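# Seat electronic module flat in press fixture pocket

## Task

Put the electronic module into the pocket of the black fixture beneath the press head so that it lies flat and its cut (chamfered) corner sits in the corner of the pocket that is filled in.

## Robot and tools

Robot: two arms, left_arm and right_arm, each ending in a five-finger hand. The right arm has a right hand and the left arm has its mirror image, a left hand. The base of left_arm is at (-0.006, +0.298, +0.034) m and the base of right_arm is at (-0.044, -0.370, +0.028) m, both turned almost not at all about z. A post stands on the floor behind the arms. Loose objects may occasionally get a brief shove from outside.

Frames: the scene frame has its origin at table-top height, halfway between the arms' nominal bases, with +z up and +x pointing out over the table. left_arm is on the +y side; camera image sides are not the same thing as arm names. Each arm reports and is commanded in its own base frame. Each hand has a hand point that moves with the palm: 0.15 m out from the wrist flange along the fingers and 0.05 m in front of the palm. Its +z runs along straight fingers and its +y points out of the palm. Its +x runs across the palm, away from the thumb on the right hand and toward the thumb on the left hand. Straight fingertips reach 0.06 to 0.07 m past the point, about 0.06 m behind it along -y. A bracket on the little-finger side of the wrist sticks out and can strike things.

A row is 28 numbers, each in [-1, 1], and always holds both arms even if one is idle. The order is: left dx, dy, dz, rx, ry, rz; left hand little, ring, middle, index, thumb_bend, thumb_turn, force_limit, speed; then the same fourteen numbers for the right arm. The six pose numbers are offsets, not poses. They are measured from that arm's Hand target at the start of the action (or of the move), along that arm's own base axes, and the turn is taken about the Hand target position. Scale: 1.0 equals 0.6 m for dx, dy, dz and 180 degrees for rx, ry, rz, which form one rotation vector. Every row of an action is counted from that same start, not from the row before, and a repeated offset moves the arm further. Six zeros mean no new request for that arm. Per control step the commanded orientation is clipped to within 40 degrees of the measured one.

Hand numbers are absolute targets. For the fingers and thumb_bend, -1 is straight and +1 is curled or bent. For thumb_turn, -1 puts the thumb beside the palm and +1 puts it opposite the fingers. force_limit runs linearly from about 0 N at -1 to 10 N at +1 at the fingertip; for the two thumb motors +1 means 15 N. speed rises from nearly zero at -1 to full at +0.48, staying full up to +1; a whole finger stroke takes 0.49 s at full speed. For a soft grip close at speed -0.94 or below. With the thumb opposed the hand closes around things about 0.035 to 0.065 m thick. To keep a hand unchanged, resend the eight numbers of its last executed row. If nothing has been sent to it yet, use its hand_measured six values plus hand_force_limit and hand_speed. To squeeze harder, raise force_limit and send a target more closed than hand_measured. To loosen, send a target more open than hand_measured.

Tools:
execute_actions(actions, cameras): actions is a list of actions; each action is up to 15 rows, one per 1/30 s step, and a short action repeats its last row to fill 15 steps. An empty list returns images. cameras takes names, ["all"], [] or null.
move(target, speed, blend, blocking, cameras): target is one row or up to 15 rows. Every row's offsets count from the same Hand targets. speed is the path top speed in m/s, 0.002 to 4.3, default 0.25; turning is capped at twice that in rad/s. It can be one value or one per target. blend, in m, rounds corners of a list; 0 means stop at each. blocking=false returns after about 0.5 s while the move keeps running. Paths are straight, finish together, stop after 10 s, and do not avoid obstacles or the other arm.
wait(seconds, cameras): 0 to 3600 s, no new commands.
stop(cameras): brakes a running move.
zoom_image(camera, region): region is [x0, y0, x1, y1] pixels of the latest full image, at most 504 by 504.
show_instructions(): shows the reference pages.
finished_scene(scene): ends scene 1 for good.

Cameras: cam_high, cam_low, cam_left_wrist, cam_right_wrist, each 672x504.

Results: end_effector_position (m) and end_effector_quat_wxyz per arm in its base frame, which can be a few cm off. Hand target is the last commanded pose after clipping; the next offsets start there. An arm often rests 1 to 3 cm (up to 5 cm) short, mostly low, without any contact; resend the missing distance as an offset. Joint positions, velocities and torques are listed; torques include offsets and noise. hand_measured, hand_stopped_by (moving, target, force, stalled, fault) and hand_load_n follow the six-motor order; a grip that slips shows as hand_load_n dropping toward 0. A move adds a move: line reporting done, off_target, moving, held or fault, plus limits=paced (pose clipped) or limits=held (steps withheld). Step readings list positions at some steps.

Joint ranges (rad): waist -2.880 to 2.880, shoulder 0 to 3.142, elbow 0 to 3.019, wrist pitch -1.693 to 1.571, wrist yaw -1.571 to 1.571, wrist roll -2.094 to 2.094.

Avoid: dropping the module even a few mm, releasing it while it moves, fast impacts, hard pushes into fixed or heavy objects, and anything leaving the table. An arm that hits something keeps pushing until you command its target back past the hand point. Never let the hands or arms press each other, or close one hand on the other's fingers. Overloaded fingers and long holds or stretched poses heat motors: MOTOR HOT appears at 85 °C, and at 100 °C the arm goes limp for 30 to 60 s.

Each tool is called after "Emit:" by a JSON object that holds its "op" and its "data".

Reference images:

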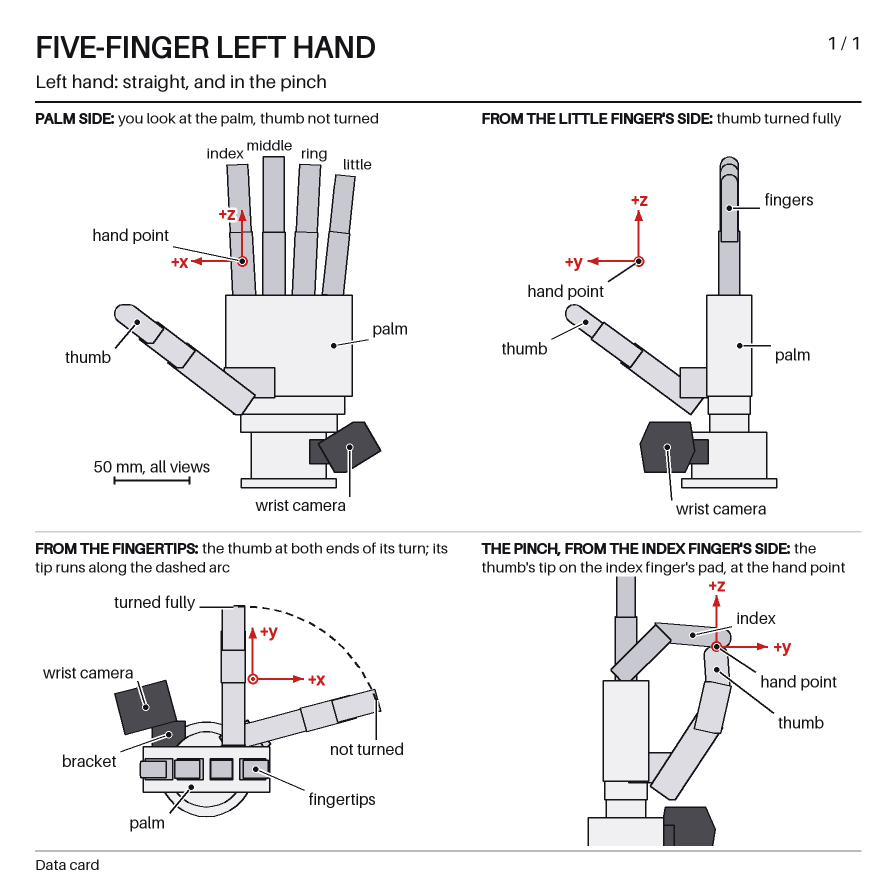

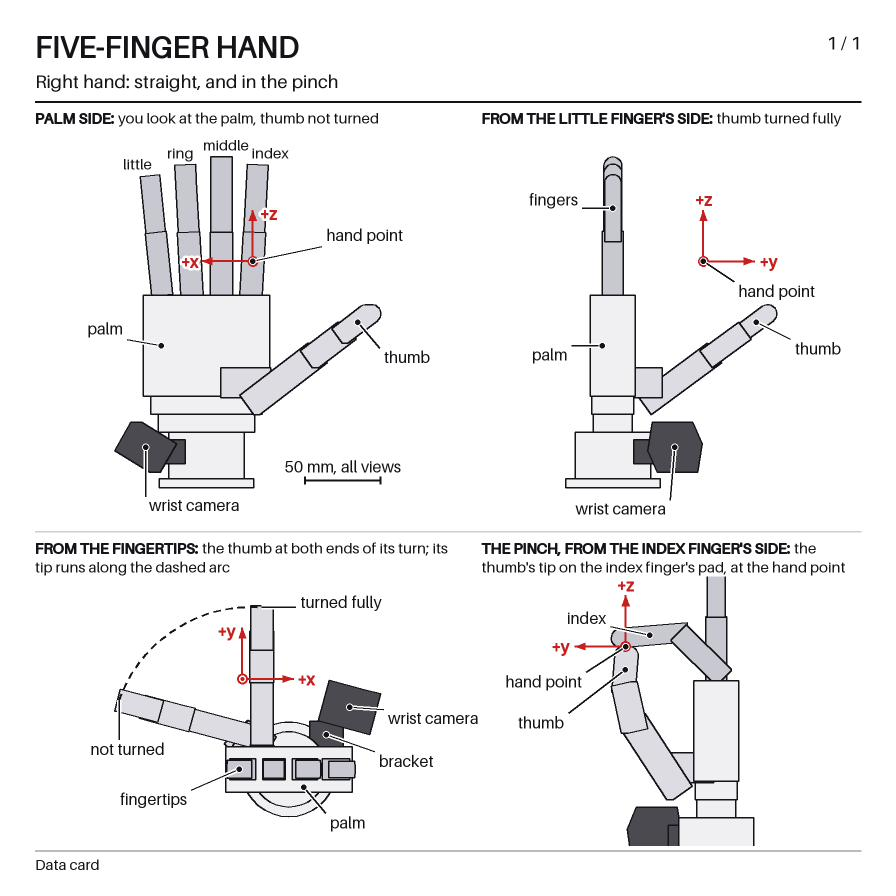

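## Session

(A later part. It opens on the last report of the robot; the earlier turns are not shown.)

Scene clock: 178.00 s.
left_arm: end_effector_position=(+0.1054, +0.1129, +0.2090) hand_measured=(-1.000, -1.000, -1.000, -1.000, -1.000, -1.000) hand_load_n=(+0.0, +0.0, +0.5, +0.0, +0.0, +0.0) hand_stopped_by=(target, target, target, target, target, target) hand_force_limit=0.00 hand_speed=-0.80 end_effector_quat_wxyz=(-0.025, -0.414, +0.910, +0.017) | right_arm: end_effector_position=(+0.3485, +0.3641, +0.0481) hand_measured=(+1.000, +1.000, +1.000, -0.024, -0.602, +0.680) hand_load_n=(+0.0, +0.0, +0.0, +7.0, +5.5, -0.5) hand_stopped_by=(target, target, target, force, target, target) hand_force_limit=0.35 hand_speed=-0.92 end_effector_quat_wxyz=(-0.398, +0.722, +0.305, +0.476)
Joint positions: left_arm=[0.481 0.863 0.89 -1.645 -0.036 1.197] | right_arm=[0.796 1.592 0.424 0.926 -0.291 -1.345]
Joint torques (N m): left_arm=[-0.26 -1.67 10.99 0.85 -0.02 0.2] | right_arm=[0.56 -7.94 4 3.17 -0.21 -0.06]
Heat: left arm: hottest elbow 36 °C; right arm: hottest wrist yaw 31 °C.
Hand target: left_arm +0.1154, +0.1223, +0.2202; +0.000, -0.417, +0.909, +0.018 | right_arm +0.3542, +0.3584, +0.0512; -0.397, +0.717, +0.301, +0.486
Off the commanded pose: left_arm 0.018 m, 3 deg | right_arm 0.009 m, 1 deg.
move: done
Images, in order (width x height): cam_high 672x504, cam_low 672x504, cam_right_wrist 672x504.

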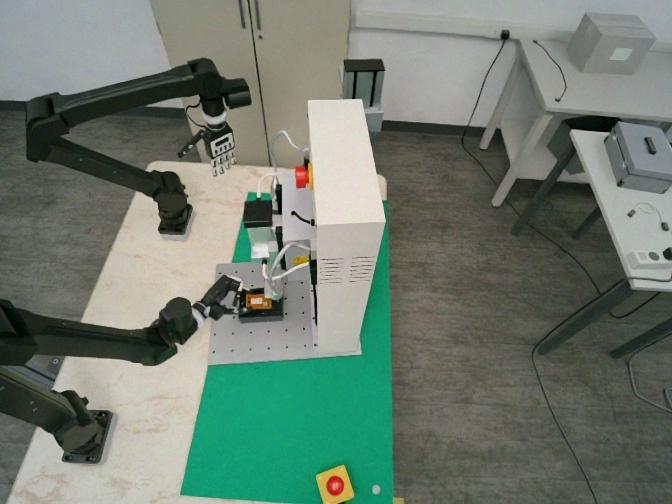

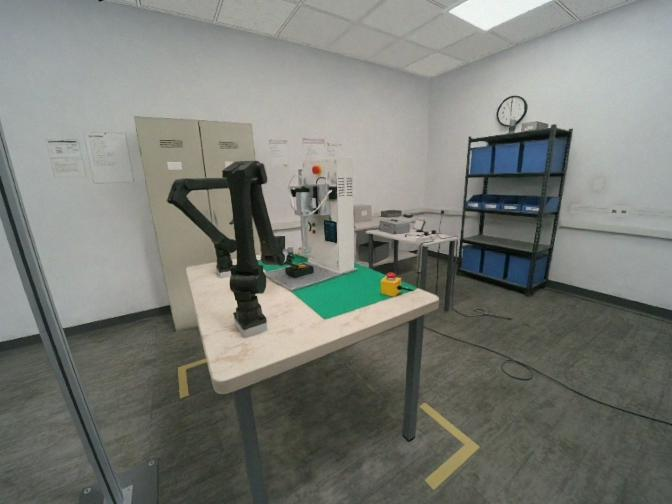

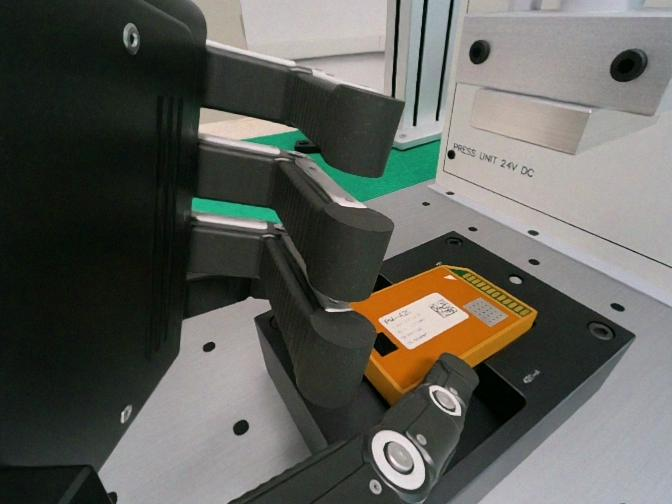

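Emit:
{"op": "move", "data": {"target": [0,0,0,0,0,0,-1,-1,-1,-1,-1,-1,0,-0.8,0.009,-0.001,-0.002,0,0,0,1,1,1,0.12,-0.6,0.68,0.35,-0.92], "speed": 0.03, "cameras": ["cam_low", "cam_high", "cam_right_wrist"]}}

Emit:
{"op": "zoom_image", "data": {"camera": "cam_low", "region": [282, 252, 318, 282]}}

Emit:
{"op": "zoom_image", "data": {"camera": "cam_high", "region": [236, 284, 286, 324]}}

Emit:
{"op": "zoom_image", "data": {"camera": "cam_right_wrist", "region": [360, 240, 570, 400]}}

Scene clock: 180.10 s.
left_arm: end_effector_position=(+0.1054, +0.1129, +0.2090) hand_measured=(-1.000, -1.000, -1.000, -1.000, -1.000, -1.000) hand_load_n=(+0.0, +0.0, +0.0, +0.0, +0.0, +0.0) hand_stopped_by=(target, target, target, target, target, target) hand_force_limit=0.00 hand_speed=-0.80 end_effector_quat_wxyz=(-0.025, -0.414, +0.910, +0.017) | right_arm: end_effector_position=(+0.3495, +0.3629, +0.0481) hand_measured=(+1.000, +1.000, +1.000, -0.024, -0.602, +0.680) hand_load_n=(+0.0, +0.0, +0.0, +7.0, +5.5, +0.0) hand_stopped_by=(target, target, target, force, target, target) hand_force_limit=0.35 hand_speed=-0.92 end_effector_quat_wxyz=(-0.402, +0.721, +0.307, +0.474)
Joint positions: left_arm=[0.481 0.863 0.89 -1.645 -0.036 1.197] | right_arm=[0.784 1.592 0.424 0.926 -0.314 -1.345]
Joint torques (N m): left_arm=[-0.26 -1.73 10.99 0.85 -0.02 0.2] | right_arm=[0.62 -7.06 4.66 3.23 -0.14 -0.09]
Heat: left arm: hottest elbow 36 °C; right arm: hottest wrist yaw 31 °C.
Hand target: left_arm +0.1154, +0.1223, +0.2202; +0.000, -0.417, +0.909, +0.018 | right_arm +0.3596, +0.3578, +0.0500; -0.397, +0.717, +0.301, +0.486
Off the commanded pose: left_arm 0.018 m, 3 deg | right_arm 0.011 m, 2 deg.
move: off_target (right_arm)
Images, in order (width x height): cam_high 672x504, cam_low 672x504, cam_right_wrist 672x504.

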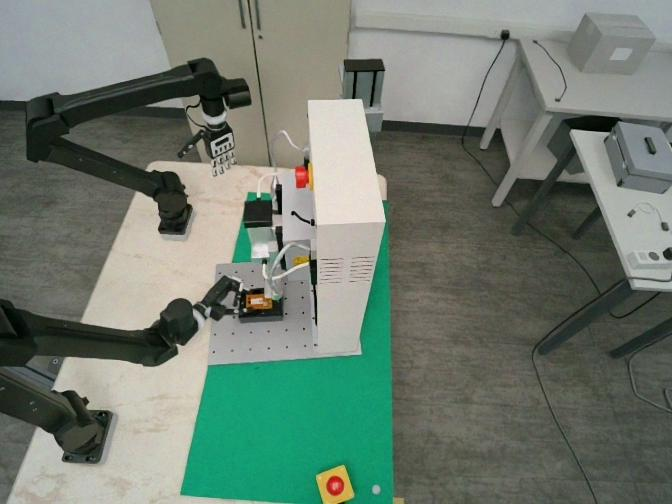

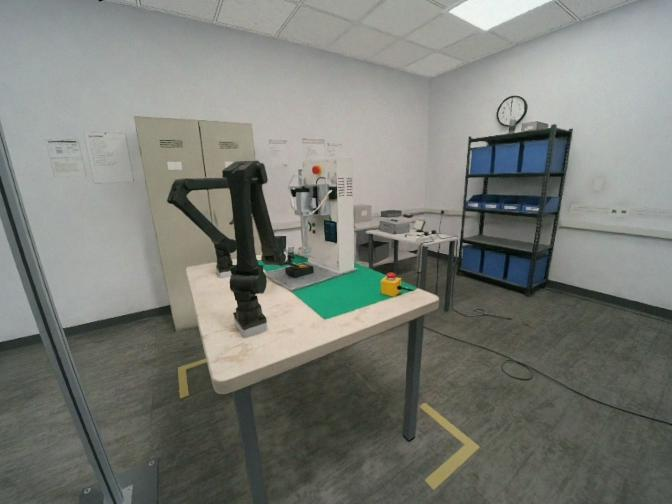

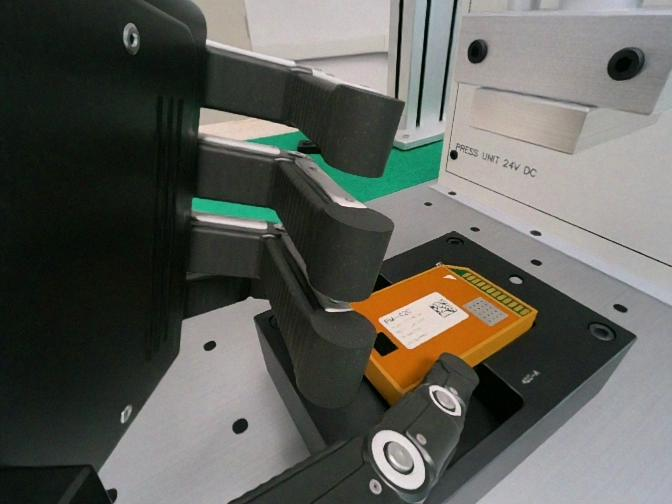

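Scaled by 14.000 from the camera's image (finer frame: 960x720).

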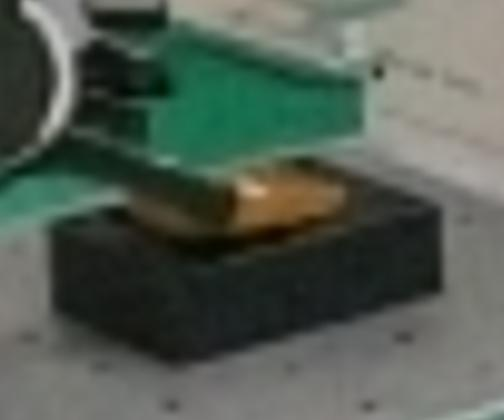

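Scaled by 10.080 from the camera's image (finer frame: 960x720).

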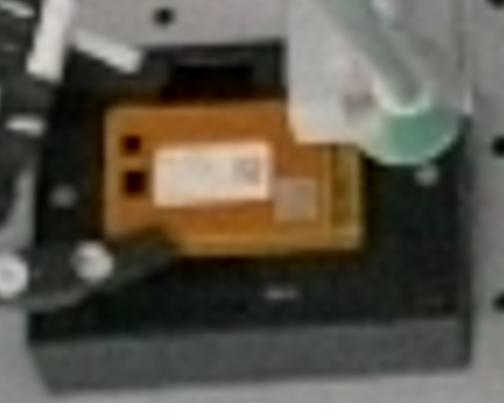

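Scaled by 2.400 from the camera's image (finer frame: 960x720).

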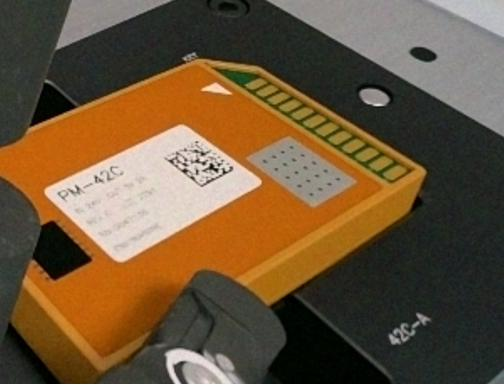

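Emit:
{"op": "move", "data": {"target": [0,0,0,0,0,0,-1,-1,-1,-1,-1,-1,0,-0.8,0.007,0.003,0.0,0,0,0,1,1,1,0.12,-0.6,0.68,0.35,-0.92], "speed": 0.03, "cameras": ["cam_low", "cam_high", "cam_right_wrist"]}}

Emit:
{"op": "zoom_image", "data": {"camera": "cam_high", "region": [236, 284, 286, 324]}}

Emit:
{"op": "zoom_image", "data": {"camera": "cam_right_wrist", "region": [360, 240, 570, 400]}}

Scene clock: 181.13 s.
left_arm: end_effector_position=(+0.1054, +0.1129, +0.2090) hand_measured=(-1.000, -1.000, -1.000, -1.000, -1.000, -1.000) hand_load_n=(+0.0, +0.0, +0.0, +0.0, -0.5, +0.0) hand_stopped_by=(target, target, target, target, target, target) hand_force_limit=0.00 hand_speed=-0.80 end_effector_quat_wxyz=(-0.025, -0.414, +0.910, +0.017) | right_arm: end_effector_position=(+0.3489, +0.3630, +0.0456) hand_measured=(+1.000, +1.000, +1.000, -0.024, -0.602, +0.680) hand_load_n=(+0.0, +0.0, +0.0, +7.0, +5.5, -1.0) hand_stopped_by=(target, target, target, force, target, target) hand_force_limit=0.35 hand_speed=-0.92 end_effector_quat_wxyz=(-0.403, +0.722, +0.308, +0.471)
Joint positions: left_arm=[0.481 0.863 0.89 -1.645 -0.036 1.197] | right_arm=[0.782 1.598 0.424 0.928 -0.32 -1.345]
Joint torques (N m): left_arm=[-0.32 -1.73 10.99 0.85 -0.02 0.19] | right_arm=[0.15 -6.95 5.38 2.97 -0.08 -0.11]
Heat: left arm: hottest elbow 36 °C; right arm: hottest wrist yaw 31 °C.
Hand target: left_arm +0.1154, +0.1223, +0.2202; +0.000, -0.417, +0.909, +0.018 | right_arm +0.3638, +0.3596, +0.0500; -0.397, +0.717, +0.301, +0.486
Off the commanded pose: left_arm 0.018 m, 3 deg | right_arm 0.016 m, 2 deg.
move: off_target (right_arm)
Images, in order (width x height): cam_high 672x504, cam_low 672x504, cam_right_wrist 672x504.

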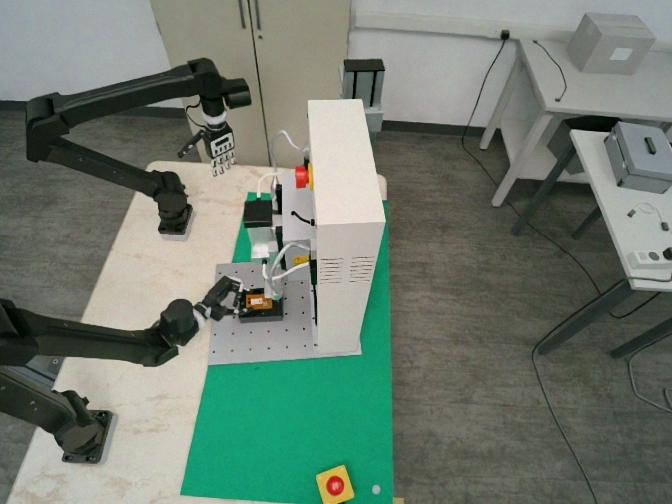

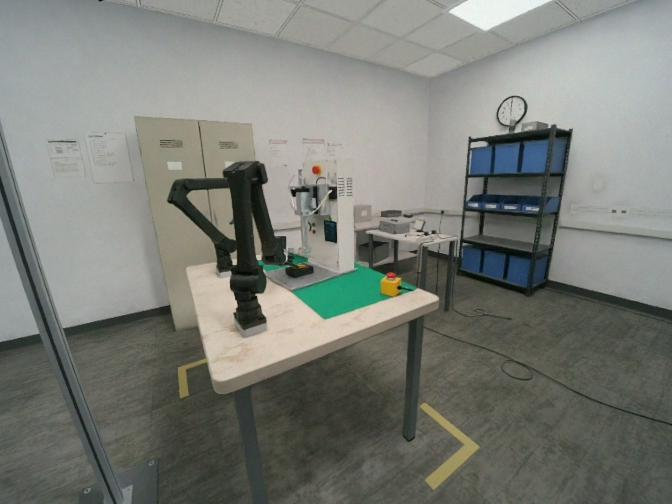

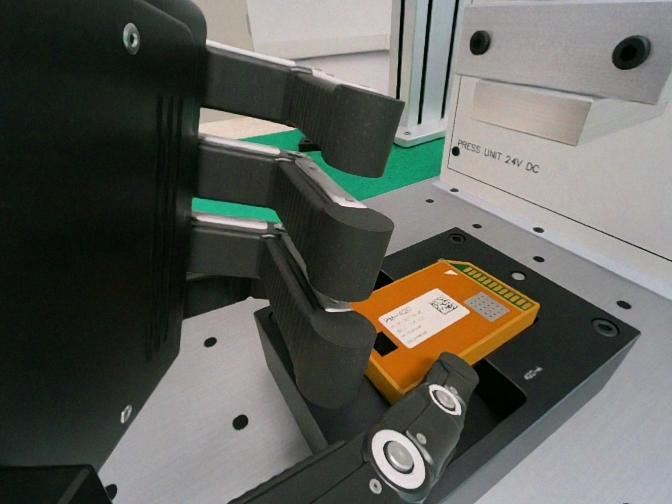

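Scaled by 10.080 from the camera's image (finer frame: 960x720).

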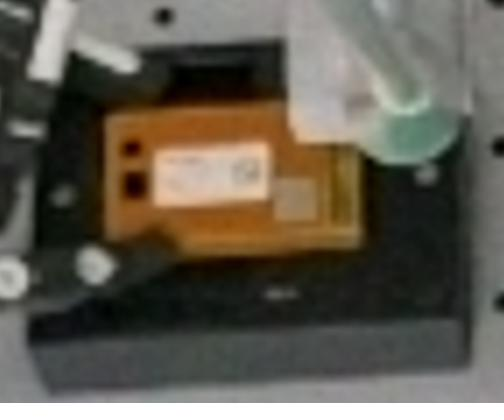

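Scaled by 2.400 from the camera's image (finer frame: 960x720).

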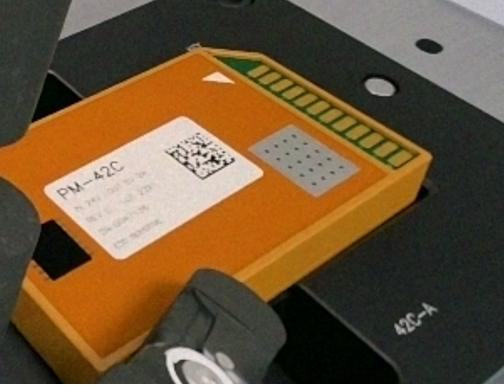

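Emit:
{"op": "move", "data": {"target": [[0,0,0,0,0,0,-1,-1,-1,-1,-1,-1,0,-0.8,-0.0188,0.0043,0.018,0,0,0,1,1,1,0.12,-0.6,0.68,0.35,-0.92],[0,0,0,0,0,0,-1,-1,-1,-1,-1,-1,0,-0.8,-0.0148,0.0043,-0.008,0,0,0,1,1,1,0.12,-0.6,0.68,0.35,-0.92]], "speed": 0.04, "cameras": ["cam_low", "cam_high", "cam_right_wrist"]}}

Emit:
{"op": "zoom_image", "data": {"camera": "cam_high", "region": [236, 284, 286, 324]}}

Emit:
{"op": "zoom_image", "data": {"camera": "cam_right_wrist", "region": [360, 240, 570, 400]}}

Emit:
{"op": "zoom_image", "data": {"camera": "cam_low", "region": [282, 252, 318, 282]}}

Scene clock: 183.50 s.
left_arm: end_effector_position=(+0.1054, +0.1129, +0.2090) hand_measured=(-1.000, -1.000, -1.000, -1.000, -1.000, -1.000) hand_load_n=(+0.0, -0.5, +0.0, +0.0, +0.0, +0.0) hand_stopped_by=(target, target, target, target, target, target) hand_force_limit=0.00 hand_speed=-0.80 end_effector_quat_wxyz=(-0.025, -0.414, +0.910, +0.017) | right_arm: end_effector_position=(+0.3543, +0.3596, +0.0436) hand_measured=(+1.000, +1.000, +1.000, -0.024, -0.602, +0.680) hand_load_n=(+0.0, +0.0, +0.0, +7.0, +5.5, -0.5) hand_stopped_by=(target, target, target, force, target, target) hand_force_limit=0.35 hand_speed=-0.92 end_effector_quat_wxyz=(-0.394, +0.724, +0.299, +0.481)
Joint positions: left_arm=[0.481 0.863 0.89 -1.645 -0.036 1.197] | right_arm=[0.782 1.615 0.424 0.952 -0.289 -1.345]
Joint torques (N m): left_arm=[-0.32 -1.67 10.99 0.85 -0.02 0.2] | right_arm=[2.08 -7.47 4.36 3.17 -0.13 -0.05]
Heat: left arm: hottest elbow 36 °C; right arm: hottest wrist yaw 31 °C.
Hand target: left_arm +0.1154, +0.1223, +0.2202; +0.000, -0.417, +0.909, +0.018 | right_arm +0.3549, +0.3621, +0.0452; -0.397, +0.717, +0.301, +0.486
Off the commanded pose: left_arm 0.018 m, 3 deg | right_arm 0.003 m, 1 deg.
move: done
Images, in order (width x height): cam_high 672x504, cam_low 672x504, cam_right_wrist 672x504.

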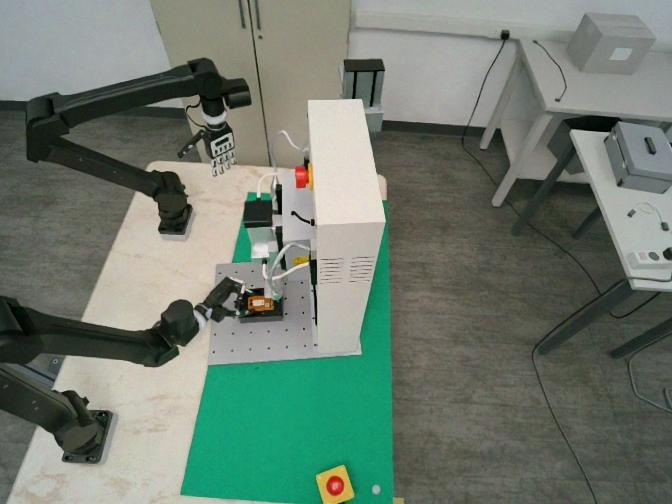

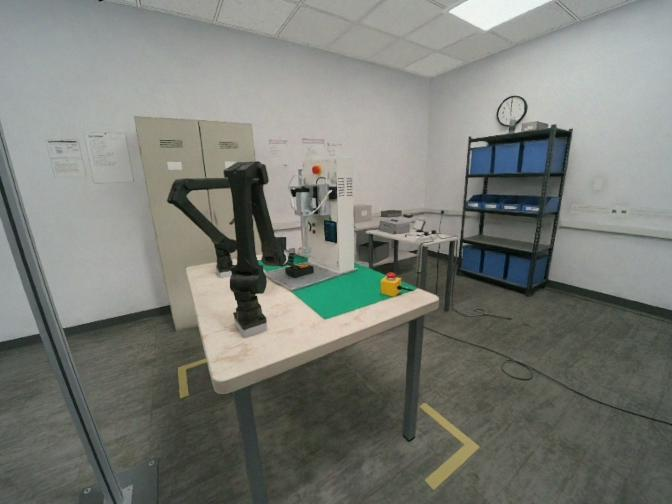

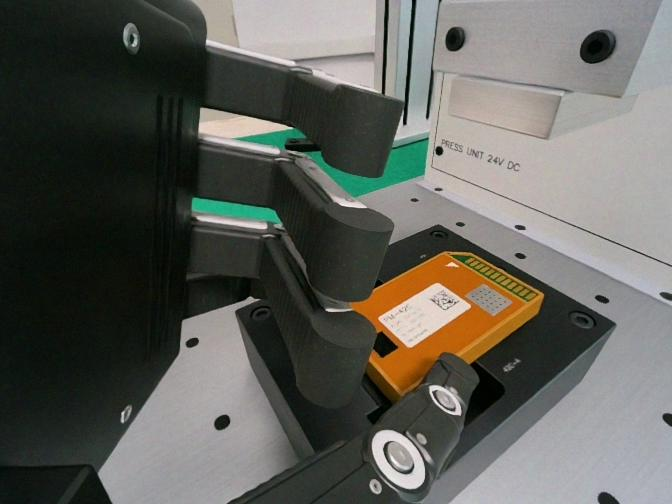

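Scaled by 10.080 from the camera's image (finer frame: 960x720).

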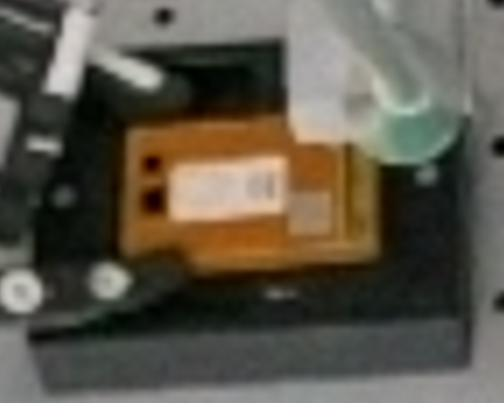

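Scaled by 2.400 from the camera's image (finer frame: 960x720).

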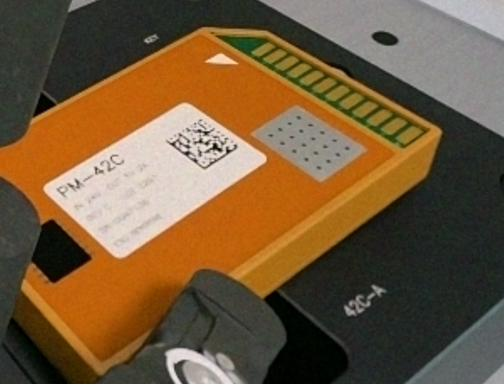

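Scaled by 14.000 from the camera's image (finer frame: 960x720).

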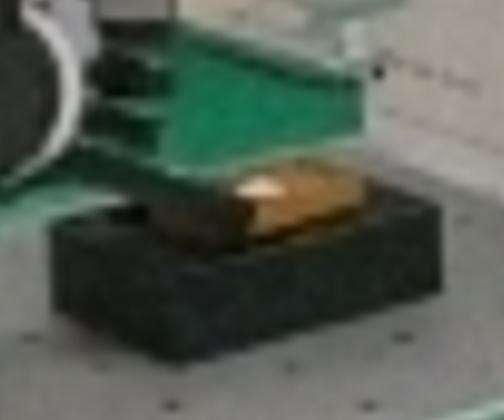

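Emit:
{"op": "move", "data": {"target": [[0,0,0,0,0,0,-1,-1,-1,-1,-1,-1,0,-0.8,-0.007,0.0065,0.026,0,0,0,1,1,1,0.12,-0.6,0.68,0.35,-0.92],[0,0,0,0,0,0,-1,-1,-1,-1,-1,-1,0,-0.8,-0.003,0.0065,0.0,0,0,0,1,1,1,0.12,-0.6,0.68,0.35,-0.92]], "speed": 0.04, "cameras": ["cam_low", "cam_high", "cam_right_wrist"]}}

Emit:
{"op": "zoom_image", "data": {"camera": "cam_high", "region": [236, 284, 286, 324]}}

Emit:
{"op": "zoom_image", "data": {"camera": "cam_right_wrist", "region": [360, 240, 570, 400]}}

Emit:
{"op": "zoom_image", "data": {"camera": "cam_low", "region": [282, 252, 318, 282]}}

Scene clock: 185.70 s.
left_arm: end_effector_position=(+0.1054, +0.1129, +0.2090) hand_measured=(-1.000, -1.000, -1.000, -1.000, -1.000, -1.000) hand_load_n=(+0.0, +0.0, +0.0, +0.0, +0.0, +0.0) hand_stopped_by=(target, target, target, target, target, target) hand_force_limit=0.00 hand_speed=-0.80 end_effector_quat_wxyz=(-0.025, -0.414, +0.910, +0.017) | right_arm: end_effector_position=(+0.3559, +0.3580, +0.0429) hand_measured=(+1.000, +1.000, +1.000, -0.024, -0.602, +0.680) hand_load_n=(+0.0, +0.0, +0.0, +7.0, +5.5, -0.5) hand_stopped_by=(target, target, target, force, target, target) hand_force_limit=0.35 hand_speed=-0.92 end_effector_quat_wxyz=(-0.390, +0.726, +0.296, +0.483)
Joint positions: left_arm=[0.481 0.863 0.89 -1.645 -0.036 1.197] | right_arm=[0.784 1.616 0.424 0.952 -0.274 -1.345]
Joint torques (N m): left_arm=[-0.26 -1.73 10.97 0.84 -0.02 0.2] | right_arm=[2.2 -7.18 4.6 3.14 -0.13 -0.02]
Heat: left arm: hottest elbow 36 °C; right arm: hottest wrist yaw 31 °C.
Hand target: left_arm +0.1154, +0.1223, +0.2202; +0.000, -0.417, +0.909, +0.018 | right_arm +0.3531, +0.3660, +0.0452; -0.397, +0.717, +0.301, +0.486
Off the commanded pose: left_arm 0.018 m, 3 deg | right_arm 0.009 m, 2 deg.
move: done
Images, in order (width x height): cam_high 672x504, cam_low 672x504, cam_right_wrist 672x504.

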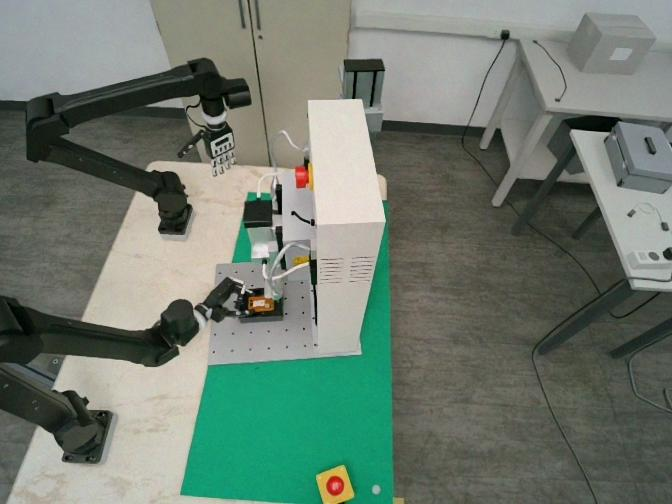

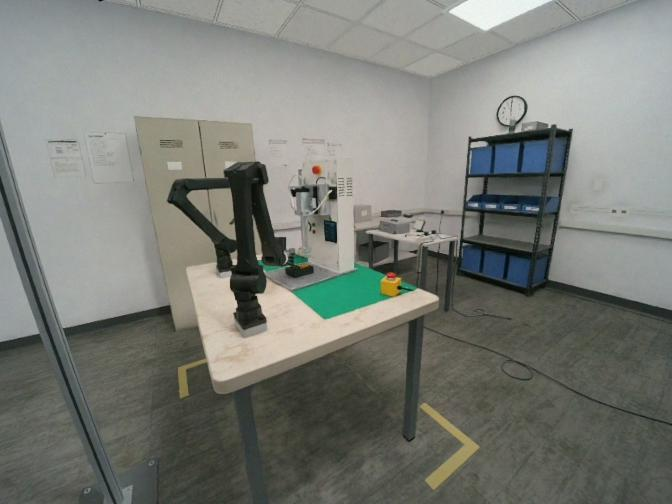

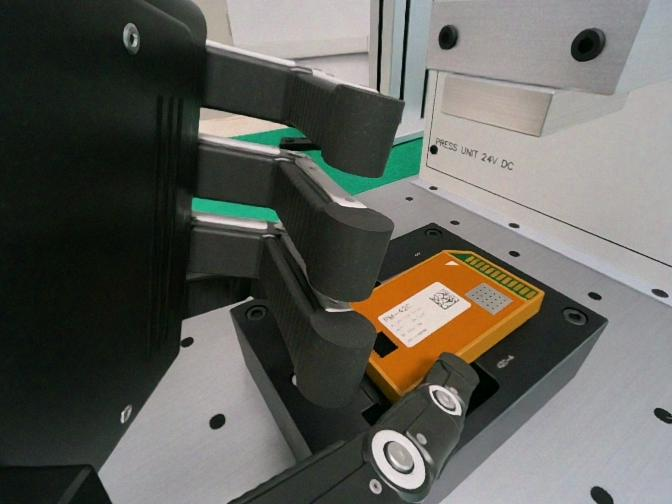

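Scaled by 10.080 from the camera's image (finer frame: 960x720).

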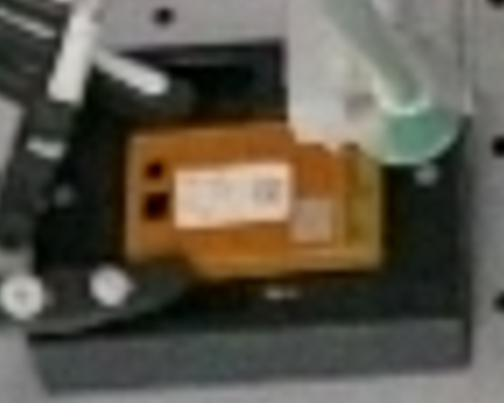

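Scaled by 2.400 from the camera's image (finer frame: 960x720).

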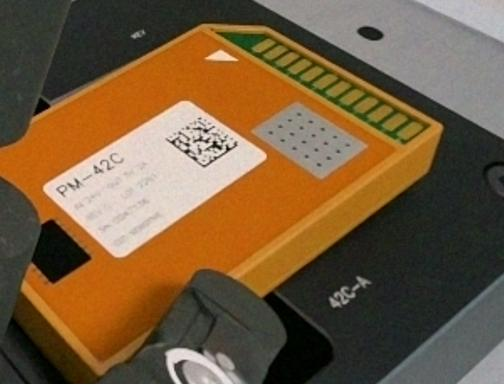

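Scaled by 14.000 from the camera's image (finer frame: 960x720).

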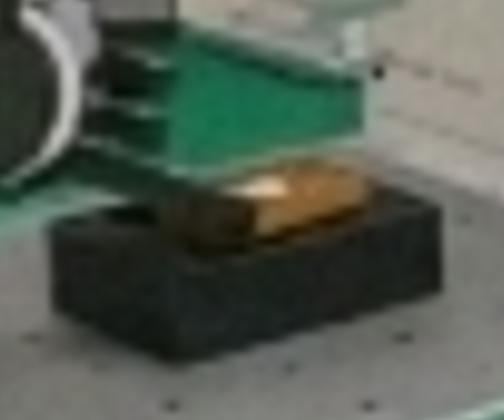

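Emit:
{"op": "move", "data": {"target": [[0,0,0,0,0,0,-1,-1,-1,-1,-1,-1,0,-0.8,-0.004,0.009,0.02,0,0,0,1,1,1,0.12,-0.6,0.68,0.35,-0.92],[0,0,0,0,0,0,-1,-1,-1,-1,-1,-1,0,-0.8,-0.004,0.009,0.002,0,0,0,1,1,1,0.12,-0.6,0.68,0.35,-0.92]], "speed": 0.04, "cameras": ["cam_low", "cam_high", "cam_right_wrist"]}}

Emit:
{"op": "zoom_image", "data": {"camera": "cam_high", "region": [236, 284, 286, 324]}}

Emit:
{"op": "zoom_image", "data": {"camera": "cam_right_wrist", "region": [360, 240, 570, 400]}}

Scene clock: 187.63 s.
left_arm: end_effector_position=(+0.1054, +0.1129, +0.2090) hand_measured=(-1.000, -1.000, -1.000, -1.000, -1.000, -1.000) hand_load_n=(+0.0, +0.0, +0.0, +0.0, +0.0, +0.0) hand_stopped_by=(target, target, target, target, target, target) hand_force_limit=0.00 hand_speed=-0.80 end_effector_quat_wxyz=(-0.025, -0.414, +0.910, +0.017) | right_arm: end_effector_position=(+0.3530, +0.3603, +0.0428) hand_measured=(+1.000, +1.000, +1.000, -0.024, -0.602, +0.680) hand_load_n=(+0.0, +0.0, +0.0, +7.0, +6.0, -0.5) hand_stopped_by=(target, target, target, force, target, target) hand_force_limit=0.35 hand_speed=-0.92 end_effector_quat_wxyz=(-0.388, +0.727, +0.297, +0.483)
Joint positions: left_arm=[0.481 0.863 0.89 -1.645 -0.036 1.197] | right_arm=[0.796 1.613 0.424 0.946 -0.262 -1.345]
Joint torques (N m): left_arm=[-0.26 -1.73 10.99 0.84 -0.02 0.2] | right_arm=[2.61 -7.06 5.08 3.07 0.09 0.01]
Heat: left arm: hottest elbow 37 °C; right arm: hottest wrist yaw 31 °C.
Hand target: left_arm +0.1154, +0.1223, +0.2202; +0.000, -0.417, +0.909, +0.018 | right_arm +0.3507, +0.3714, +0.0464; -0.397, +0.717, +0.301, +0.486
Off the commanded pose: left_arm 0.018 m, 3 deg | right_arm 0.012 m, 2 deg.
move: off_target (right_arm)
Images, in order (width x height): cam_high 672x504, cam_low 672x504, cam_right_wrist 672x504.

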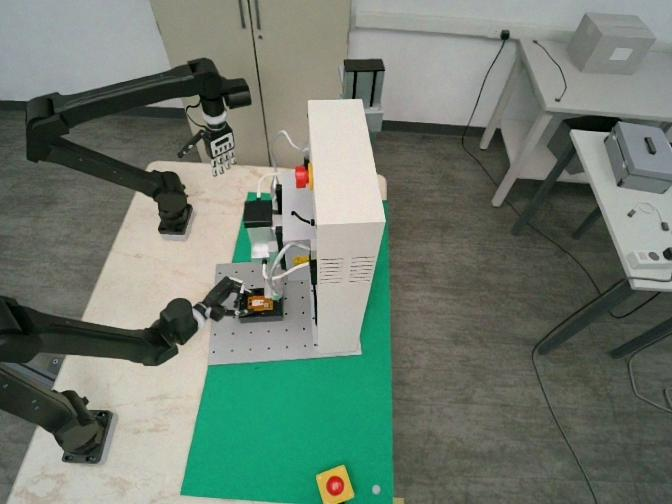

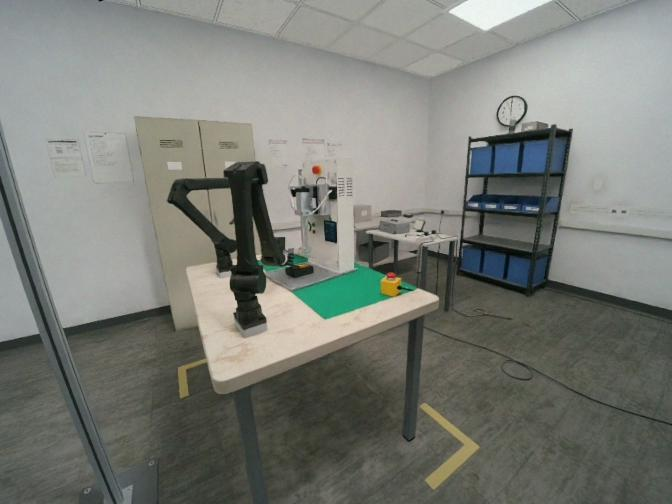

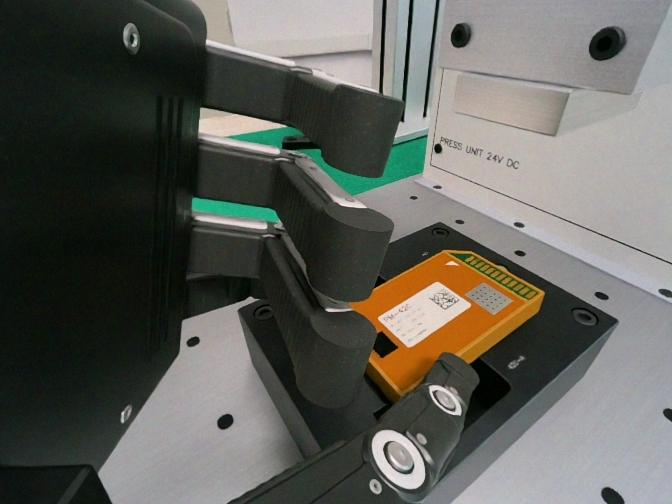

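Scaled by 10.080 from the camera's image (finer frame: 960x720).

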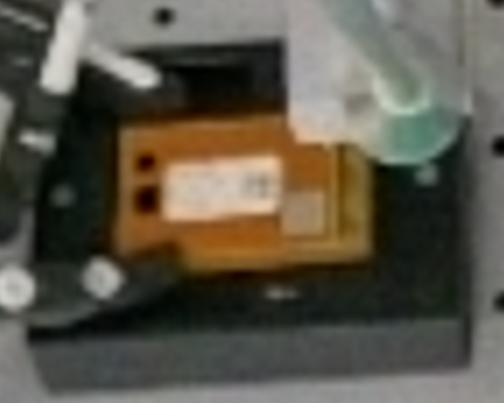

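Scaled by 2.400 from the camera's image (finer frame: 960x720).

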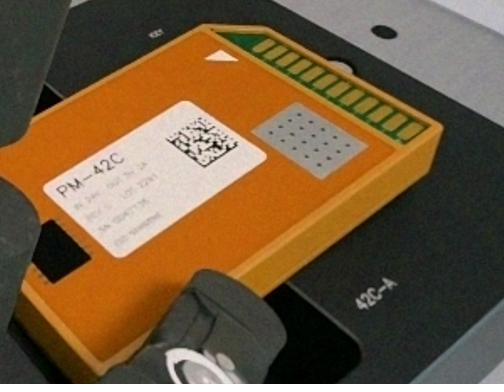

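Emit:
{"op": "move", "data": {"target": [[0,0,0,0,0,0,-1,-1,-1,-1,-1,-1,0,-0.8,-0.001,0.0085,0.018,0,0,0,1,1,1,0.12,-0.6,0.68,0.35,-0.92],[0,0,0,0,0,0,-1,-1,-1,-1,-1,-1,0,-0.8,-0.001,0.0085,0.0,0,0,0,1,1,1,0.12,-0.6,0.68,0.35,-0.92]], "speed": 0.04, "cameras": ["cam_low", "cam_high", "cam_right_wrist"]}}

Emit:
{"op": "zoom_image", "data": {"camera": "cam_high", "region": [236, 284, 286, 324]}}

Emit:
{"op": "zoom_image", "data": {"camera": "cam_right_wrist", "region": [360, 240, 570, 400]}}

Scene clock: 189.33 s.
left_arm: end_effector_position=(+0.1054, +0.1129, +0.2090) hand_measured=(-1.000, -1.000, -1.000, -1.000, -1.000, -1.000) hand_load_n=(+0.0, +0.0, +0.0, +0.0, +0.0, +0.0) hand_stopped_by=(target, target, target, target, target, target) hand_force_limit=0.00 hand_speed=-0.80 end_effector_quat_wxyz=(-0.025, -0.414, +0.910, +0.017) | right_arm: end_effector_position=(+0.3511, +0.3623, +0.0427) hand_measured=(+1.000, +1.000, +1.000, -0.024, -0.602, +0.680) hand_load_n=(+0.5, +0.0, +0.0, +6.5, +6.0, -1.0) hand_stopped_by=(target, target, target, force, target, target) hand_force_limit=0.35 hand_speed=-0.92 end_effector_quat_wxyz=(-0.386, +0.726, +0.299, +0.484)
Joint positions: left_arm=[0.481 0.863 0.89 -1.645 -0.036 1.197] | right_arm=[0.807 1.615 0.424 0.948 -0.249 -1.35]
Joint torques (N m): left_arm=[-0.32 -1.73 10.99 0.85 -0.02 0.2] | right_arm=[2.73 -6.95 5.65 2.95 0.04 0.05]
Heat: left arm: hottest elbow 37 °C; right arm: hottest wrist yaw 31 °C.
Hand target: left_arm +0.1154, +0.1223, +0.2202; +0.000, -0.417, +0.909, +0.018 | right_arm +0.3501, +0.3765, +0.0464; -0.397, +0.717, +0.301, +0.486
Off the commanded pose: left_arm 0.018 m, 3 deg | right_arm 0.015 m, 2 deg.
move: off_target (right_arm)
Images, in order (width x height): cam_high 672x504, cam_low 672x504, cam_right_wrist 672x504.

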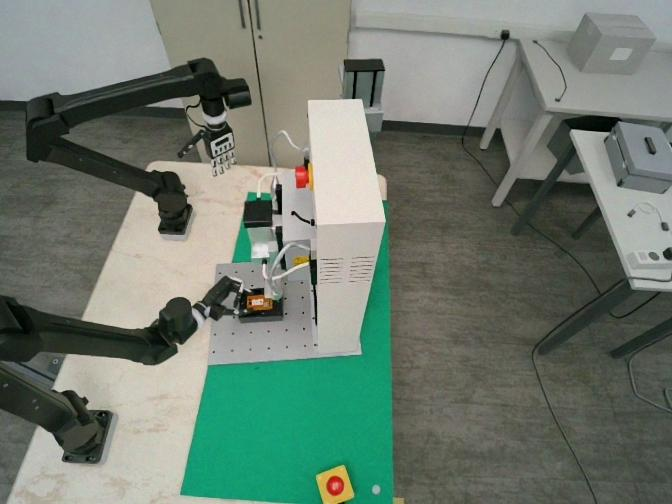

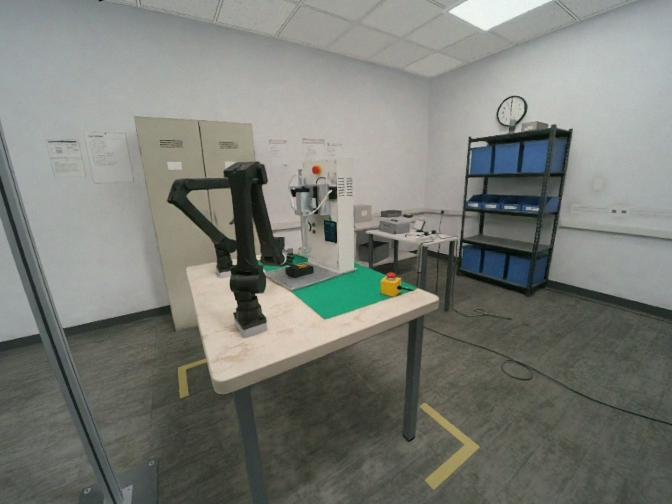

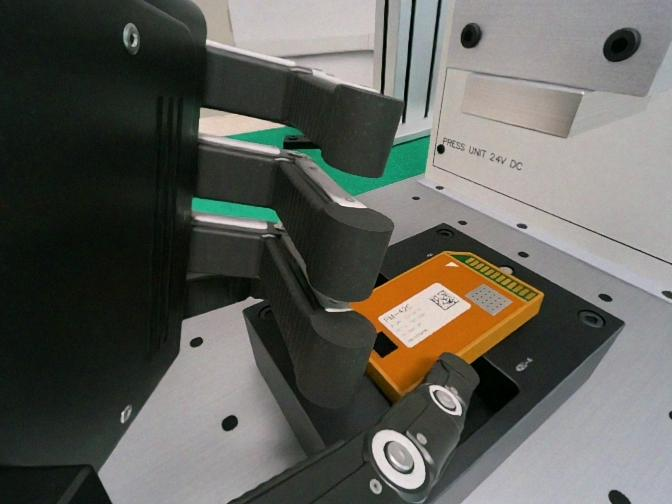

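Scaled by 10.080 from the camera's image (finer frame: 960x720).

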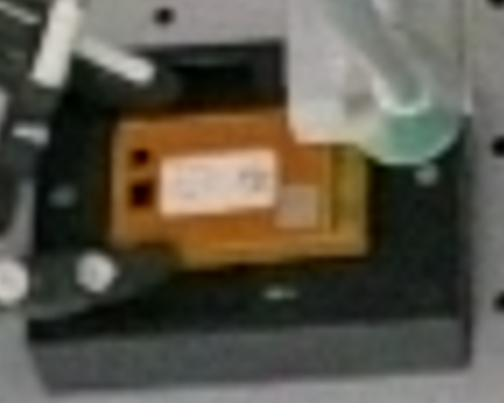

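Scaled by 2.400 from the camera's image (finer frame: 960x720).

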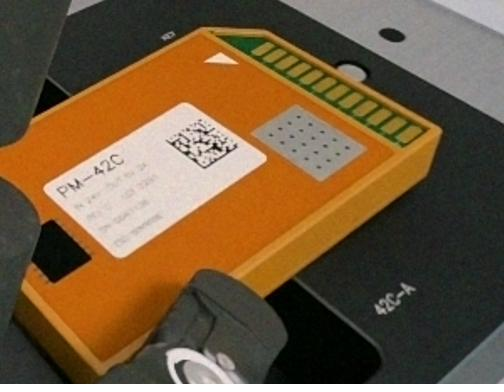

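Emit:
{"op": "move", "data": {"target": [[0,0,0,0,0,0,-1,-1,-1,-1,-1,-1,0,-0.8,0.001,0.0075,0.018,0,0,0,1,1,1,0.12,-0.6,0.68,0.35,-0.92],[0,0,0,0,0,0,-1,-1,-1,-1,-1,-1,0,-0.8,0.001,0.0075,-0.001,0,0,0,1,1,1,0.12,-0.6,0.68,0.35,-0.92]], "speed": 0.04, "cameras": ["cam_low", "cam_high", "cam_right_wrist"]}}

Emit:
{"op": "zoom_image", "data": {"camera": "cam_high", "region": [236, 284, 286, 324]}}

Emit:
{"op": "zoom_image", "data": {"camera": "cam_right_wrist", "region": [360, 240, 570, 400]}}

Scene clock: 190.97 s.
left_arm: end_effector_position=(+0.1054, +0.1129, +0.2090) hand_measured=(-1.000, -1.000, -1.000, -1.000, -1.000, -1.000) hand_load_n=(+0.0, +0.0, +0.0, +0.0, +0.0, +0.0) hand_stopped_by=(target, target, target, target, target, target) hand_force_limit=0.00 hand_speed=-0.80 end_effector_quat_wxyz=(-0.025, -0.414, +0.910, +0.017) | right_arm: end_effector_position=(+0.3509, +0.3637, +0.0424) hand_measured=(+1.000, +1.000, +1.000, -0.024, -0.602, +0.680) hand_load_n=(+0.0, +0.0, +0.0, +6.5, +6.0, -1.0) hand_stopped_by=(target, target, target, force, target, target) hand_force_limit=0.35 hand_speed=-0.92 end_effector_quat_wxyz=(-0.384, +0.726, +0.300, +0.486)
Joint positions: left_arm=[0.481 0.863 0.89 -1.645 -0.036 1.197] | right_arm=[0.813 1.619 0.425 0.952 -0.24 -1.353]
Joint torques (N m): left_arm=[-0.32 -1.67 10.99 0.85 -0.02 0.19] | right_arm=[2.78 -6.65 6.2 2.74 0 0.07]
Heat: left arm: hottest elbow 37 °C; right arm: hottest wrist yaw 31 °C.
Hand target: left_arm +0.1154, +0.1223, +0.2202; +0.000, -0.417, +0.909, +0.018 | right_arm +0.3507, +0.3810, +0.0458; -0.397, +0.717, +0.301, +0.486
Off the commanded pose: left_arm 0.018 m, 3 deg | right_arm 0.018 m, 2 deg.
move: off_target (right_arm)
Images, in order (width x height): cam_high 672x504, cam_low 672x504, cam_right_wrist 672x504.

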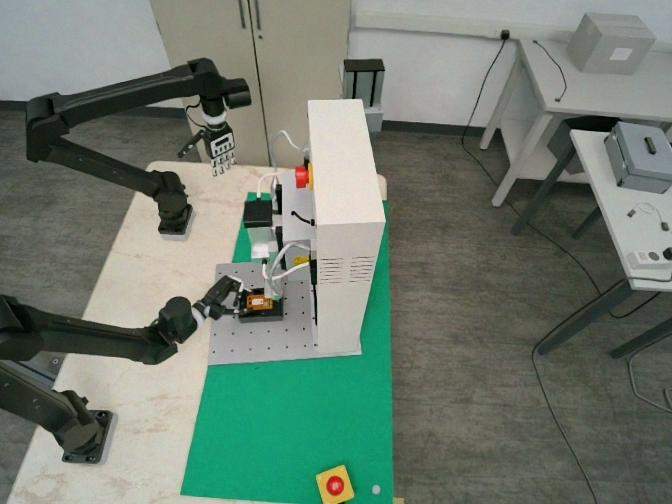

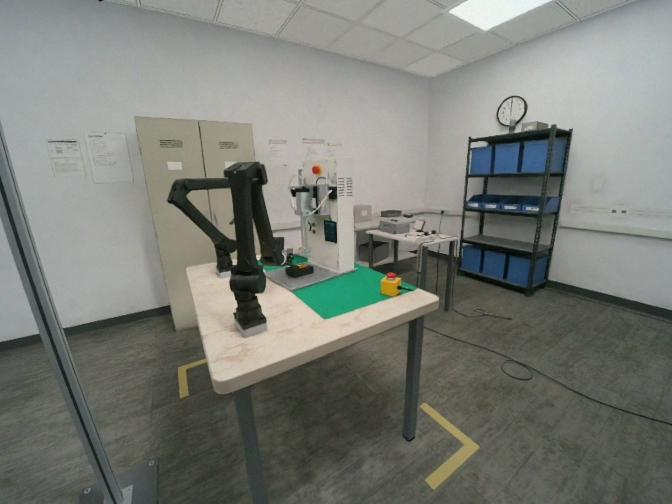

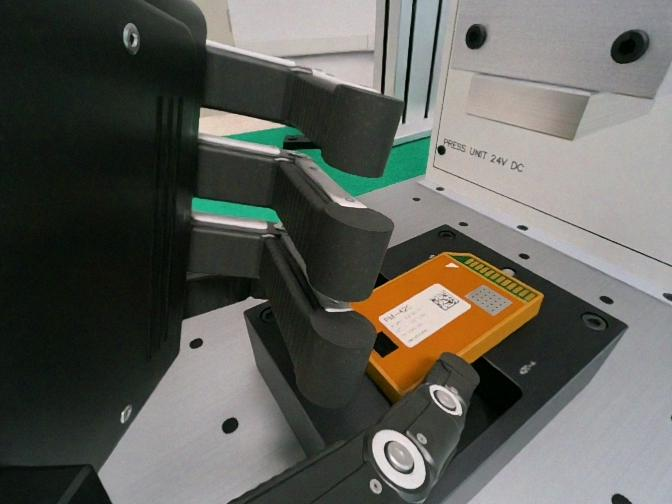

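Scaled by 10.080 from the camera's image (finer frame: 960x720).

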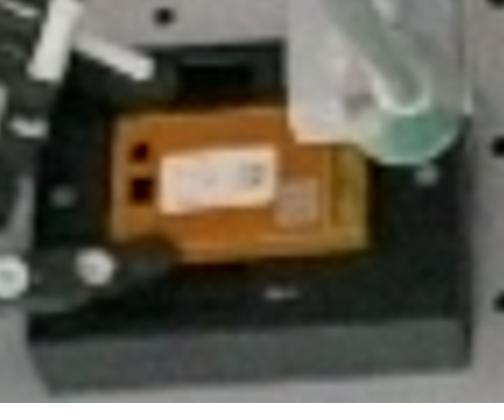

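Scaled by 2.400 from the camera's image (finer frame: 960x720).

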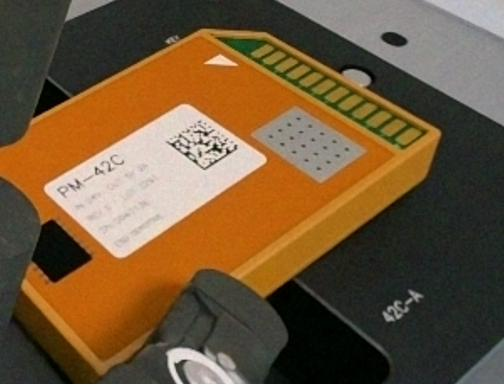

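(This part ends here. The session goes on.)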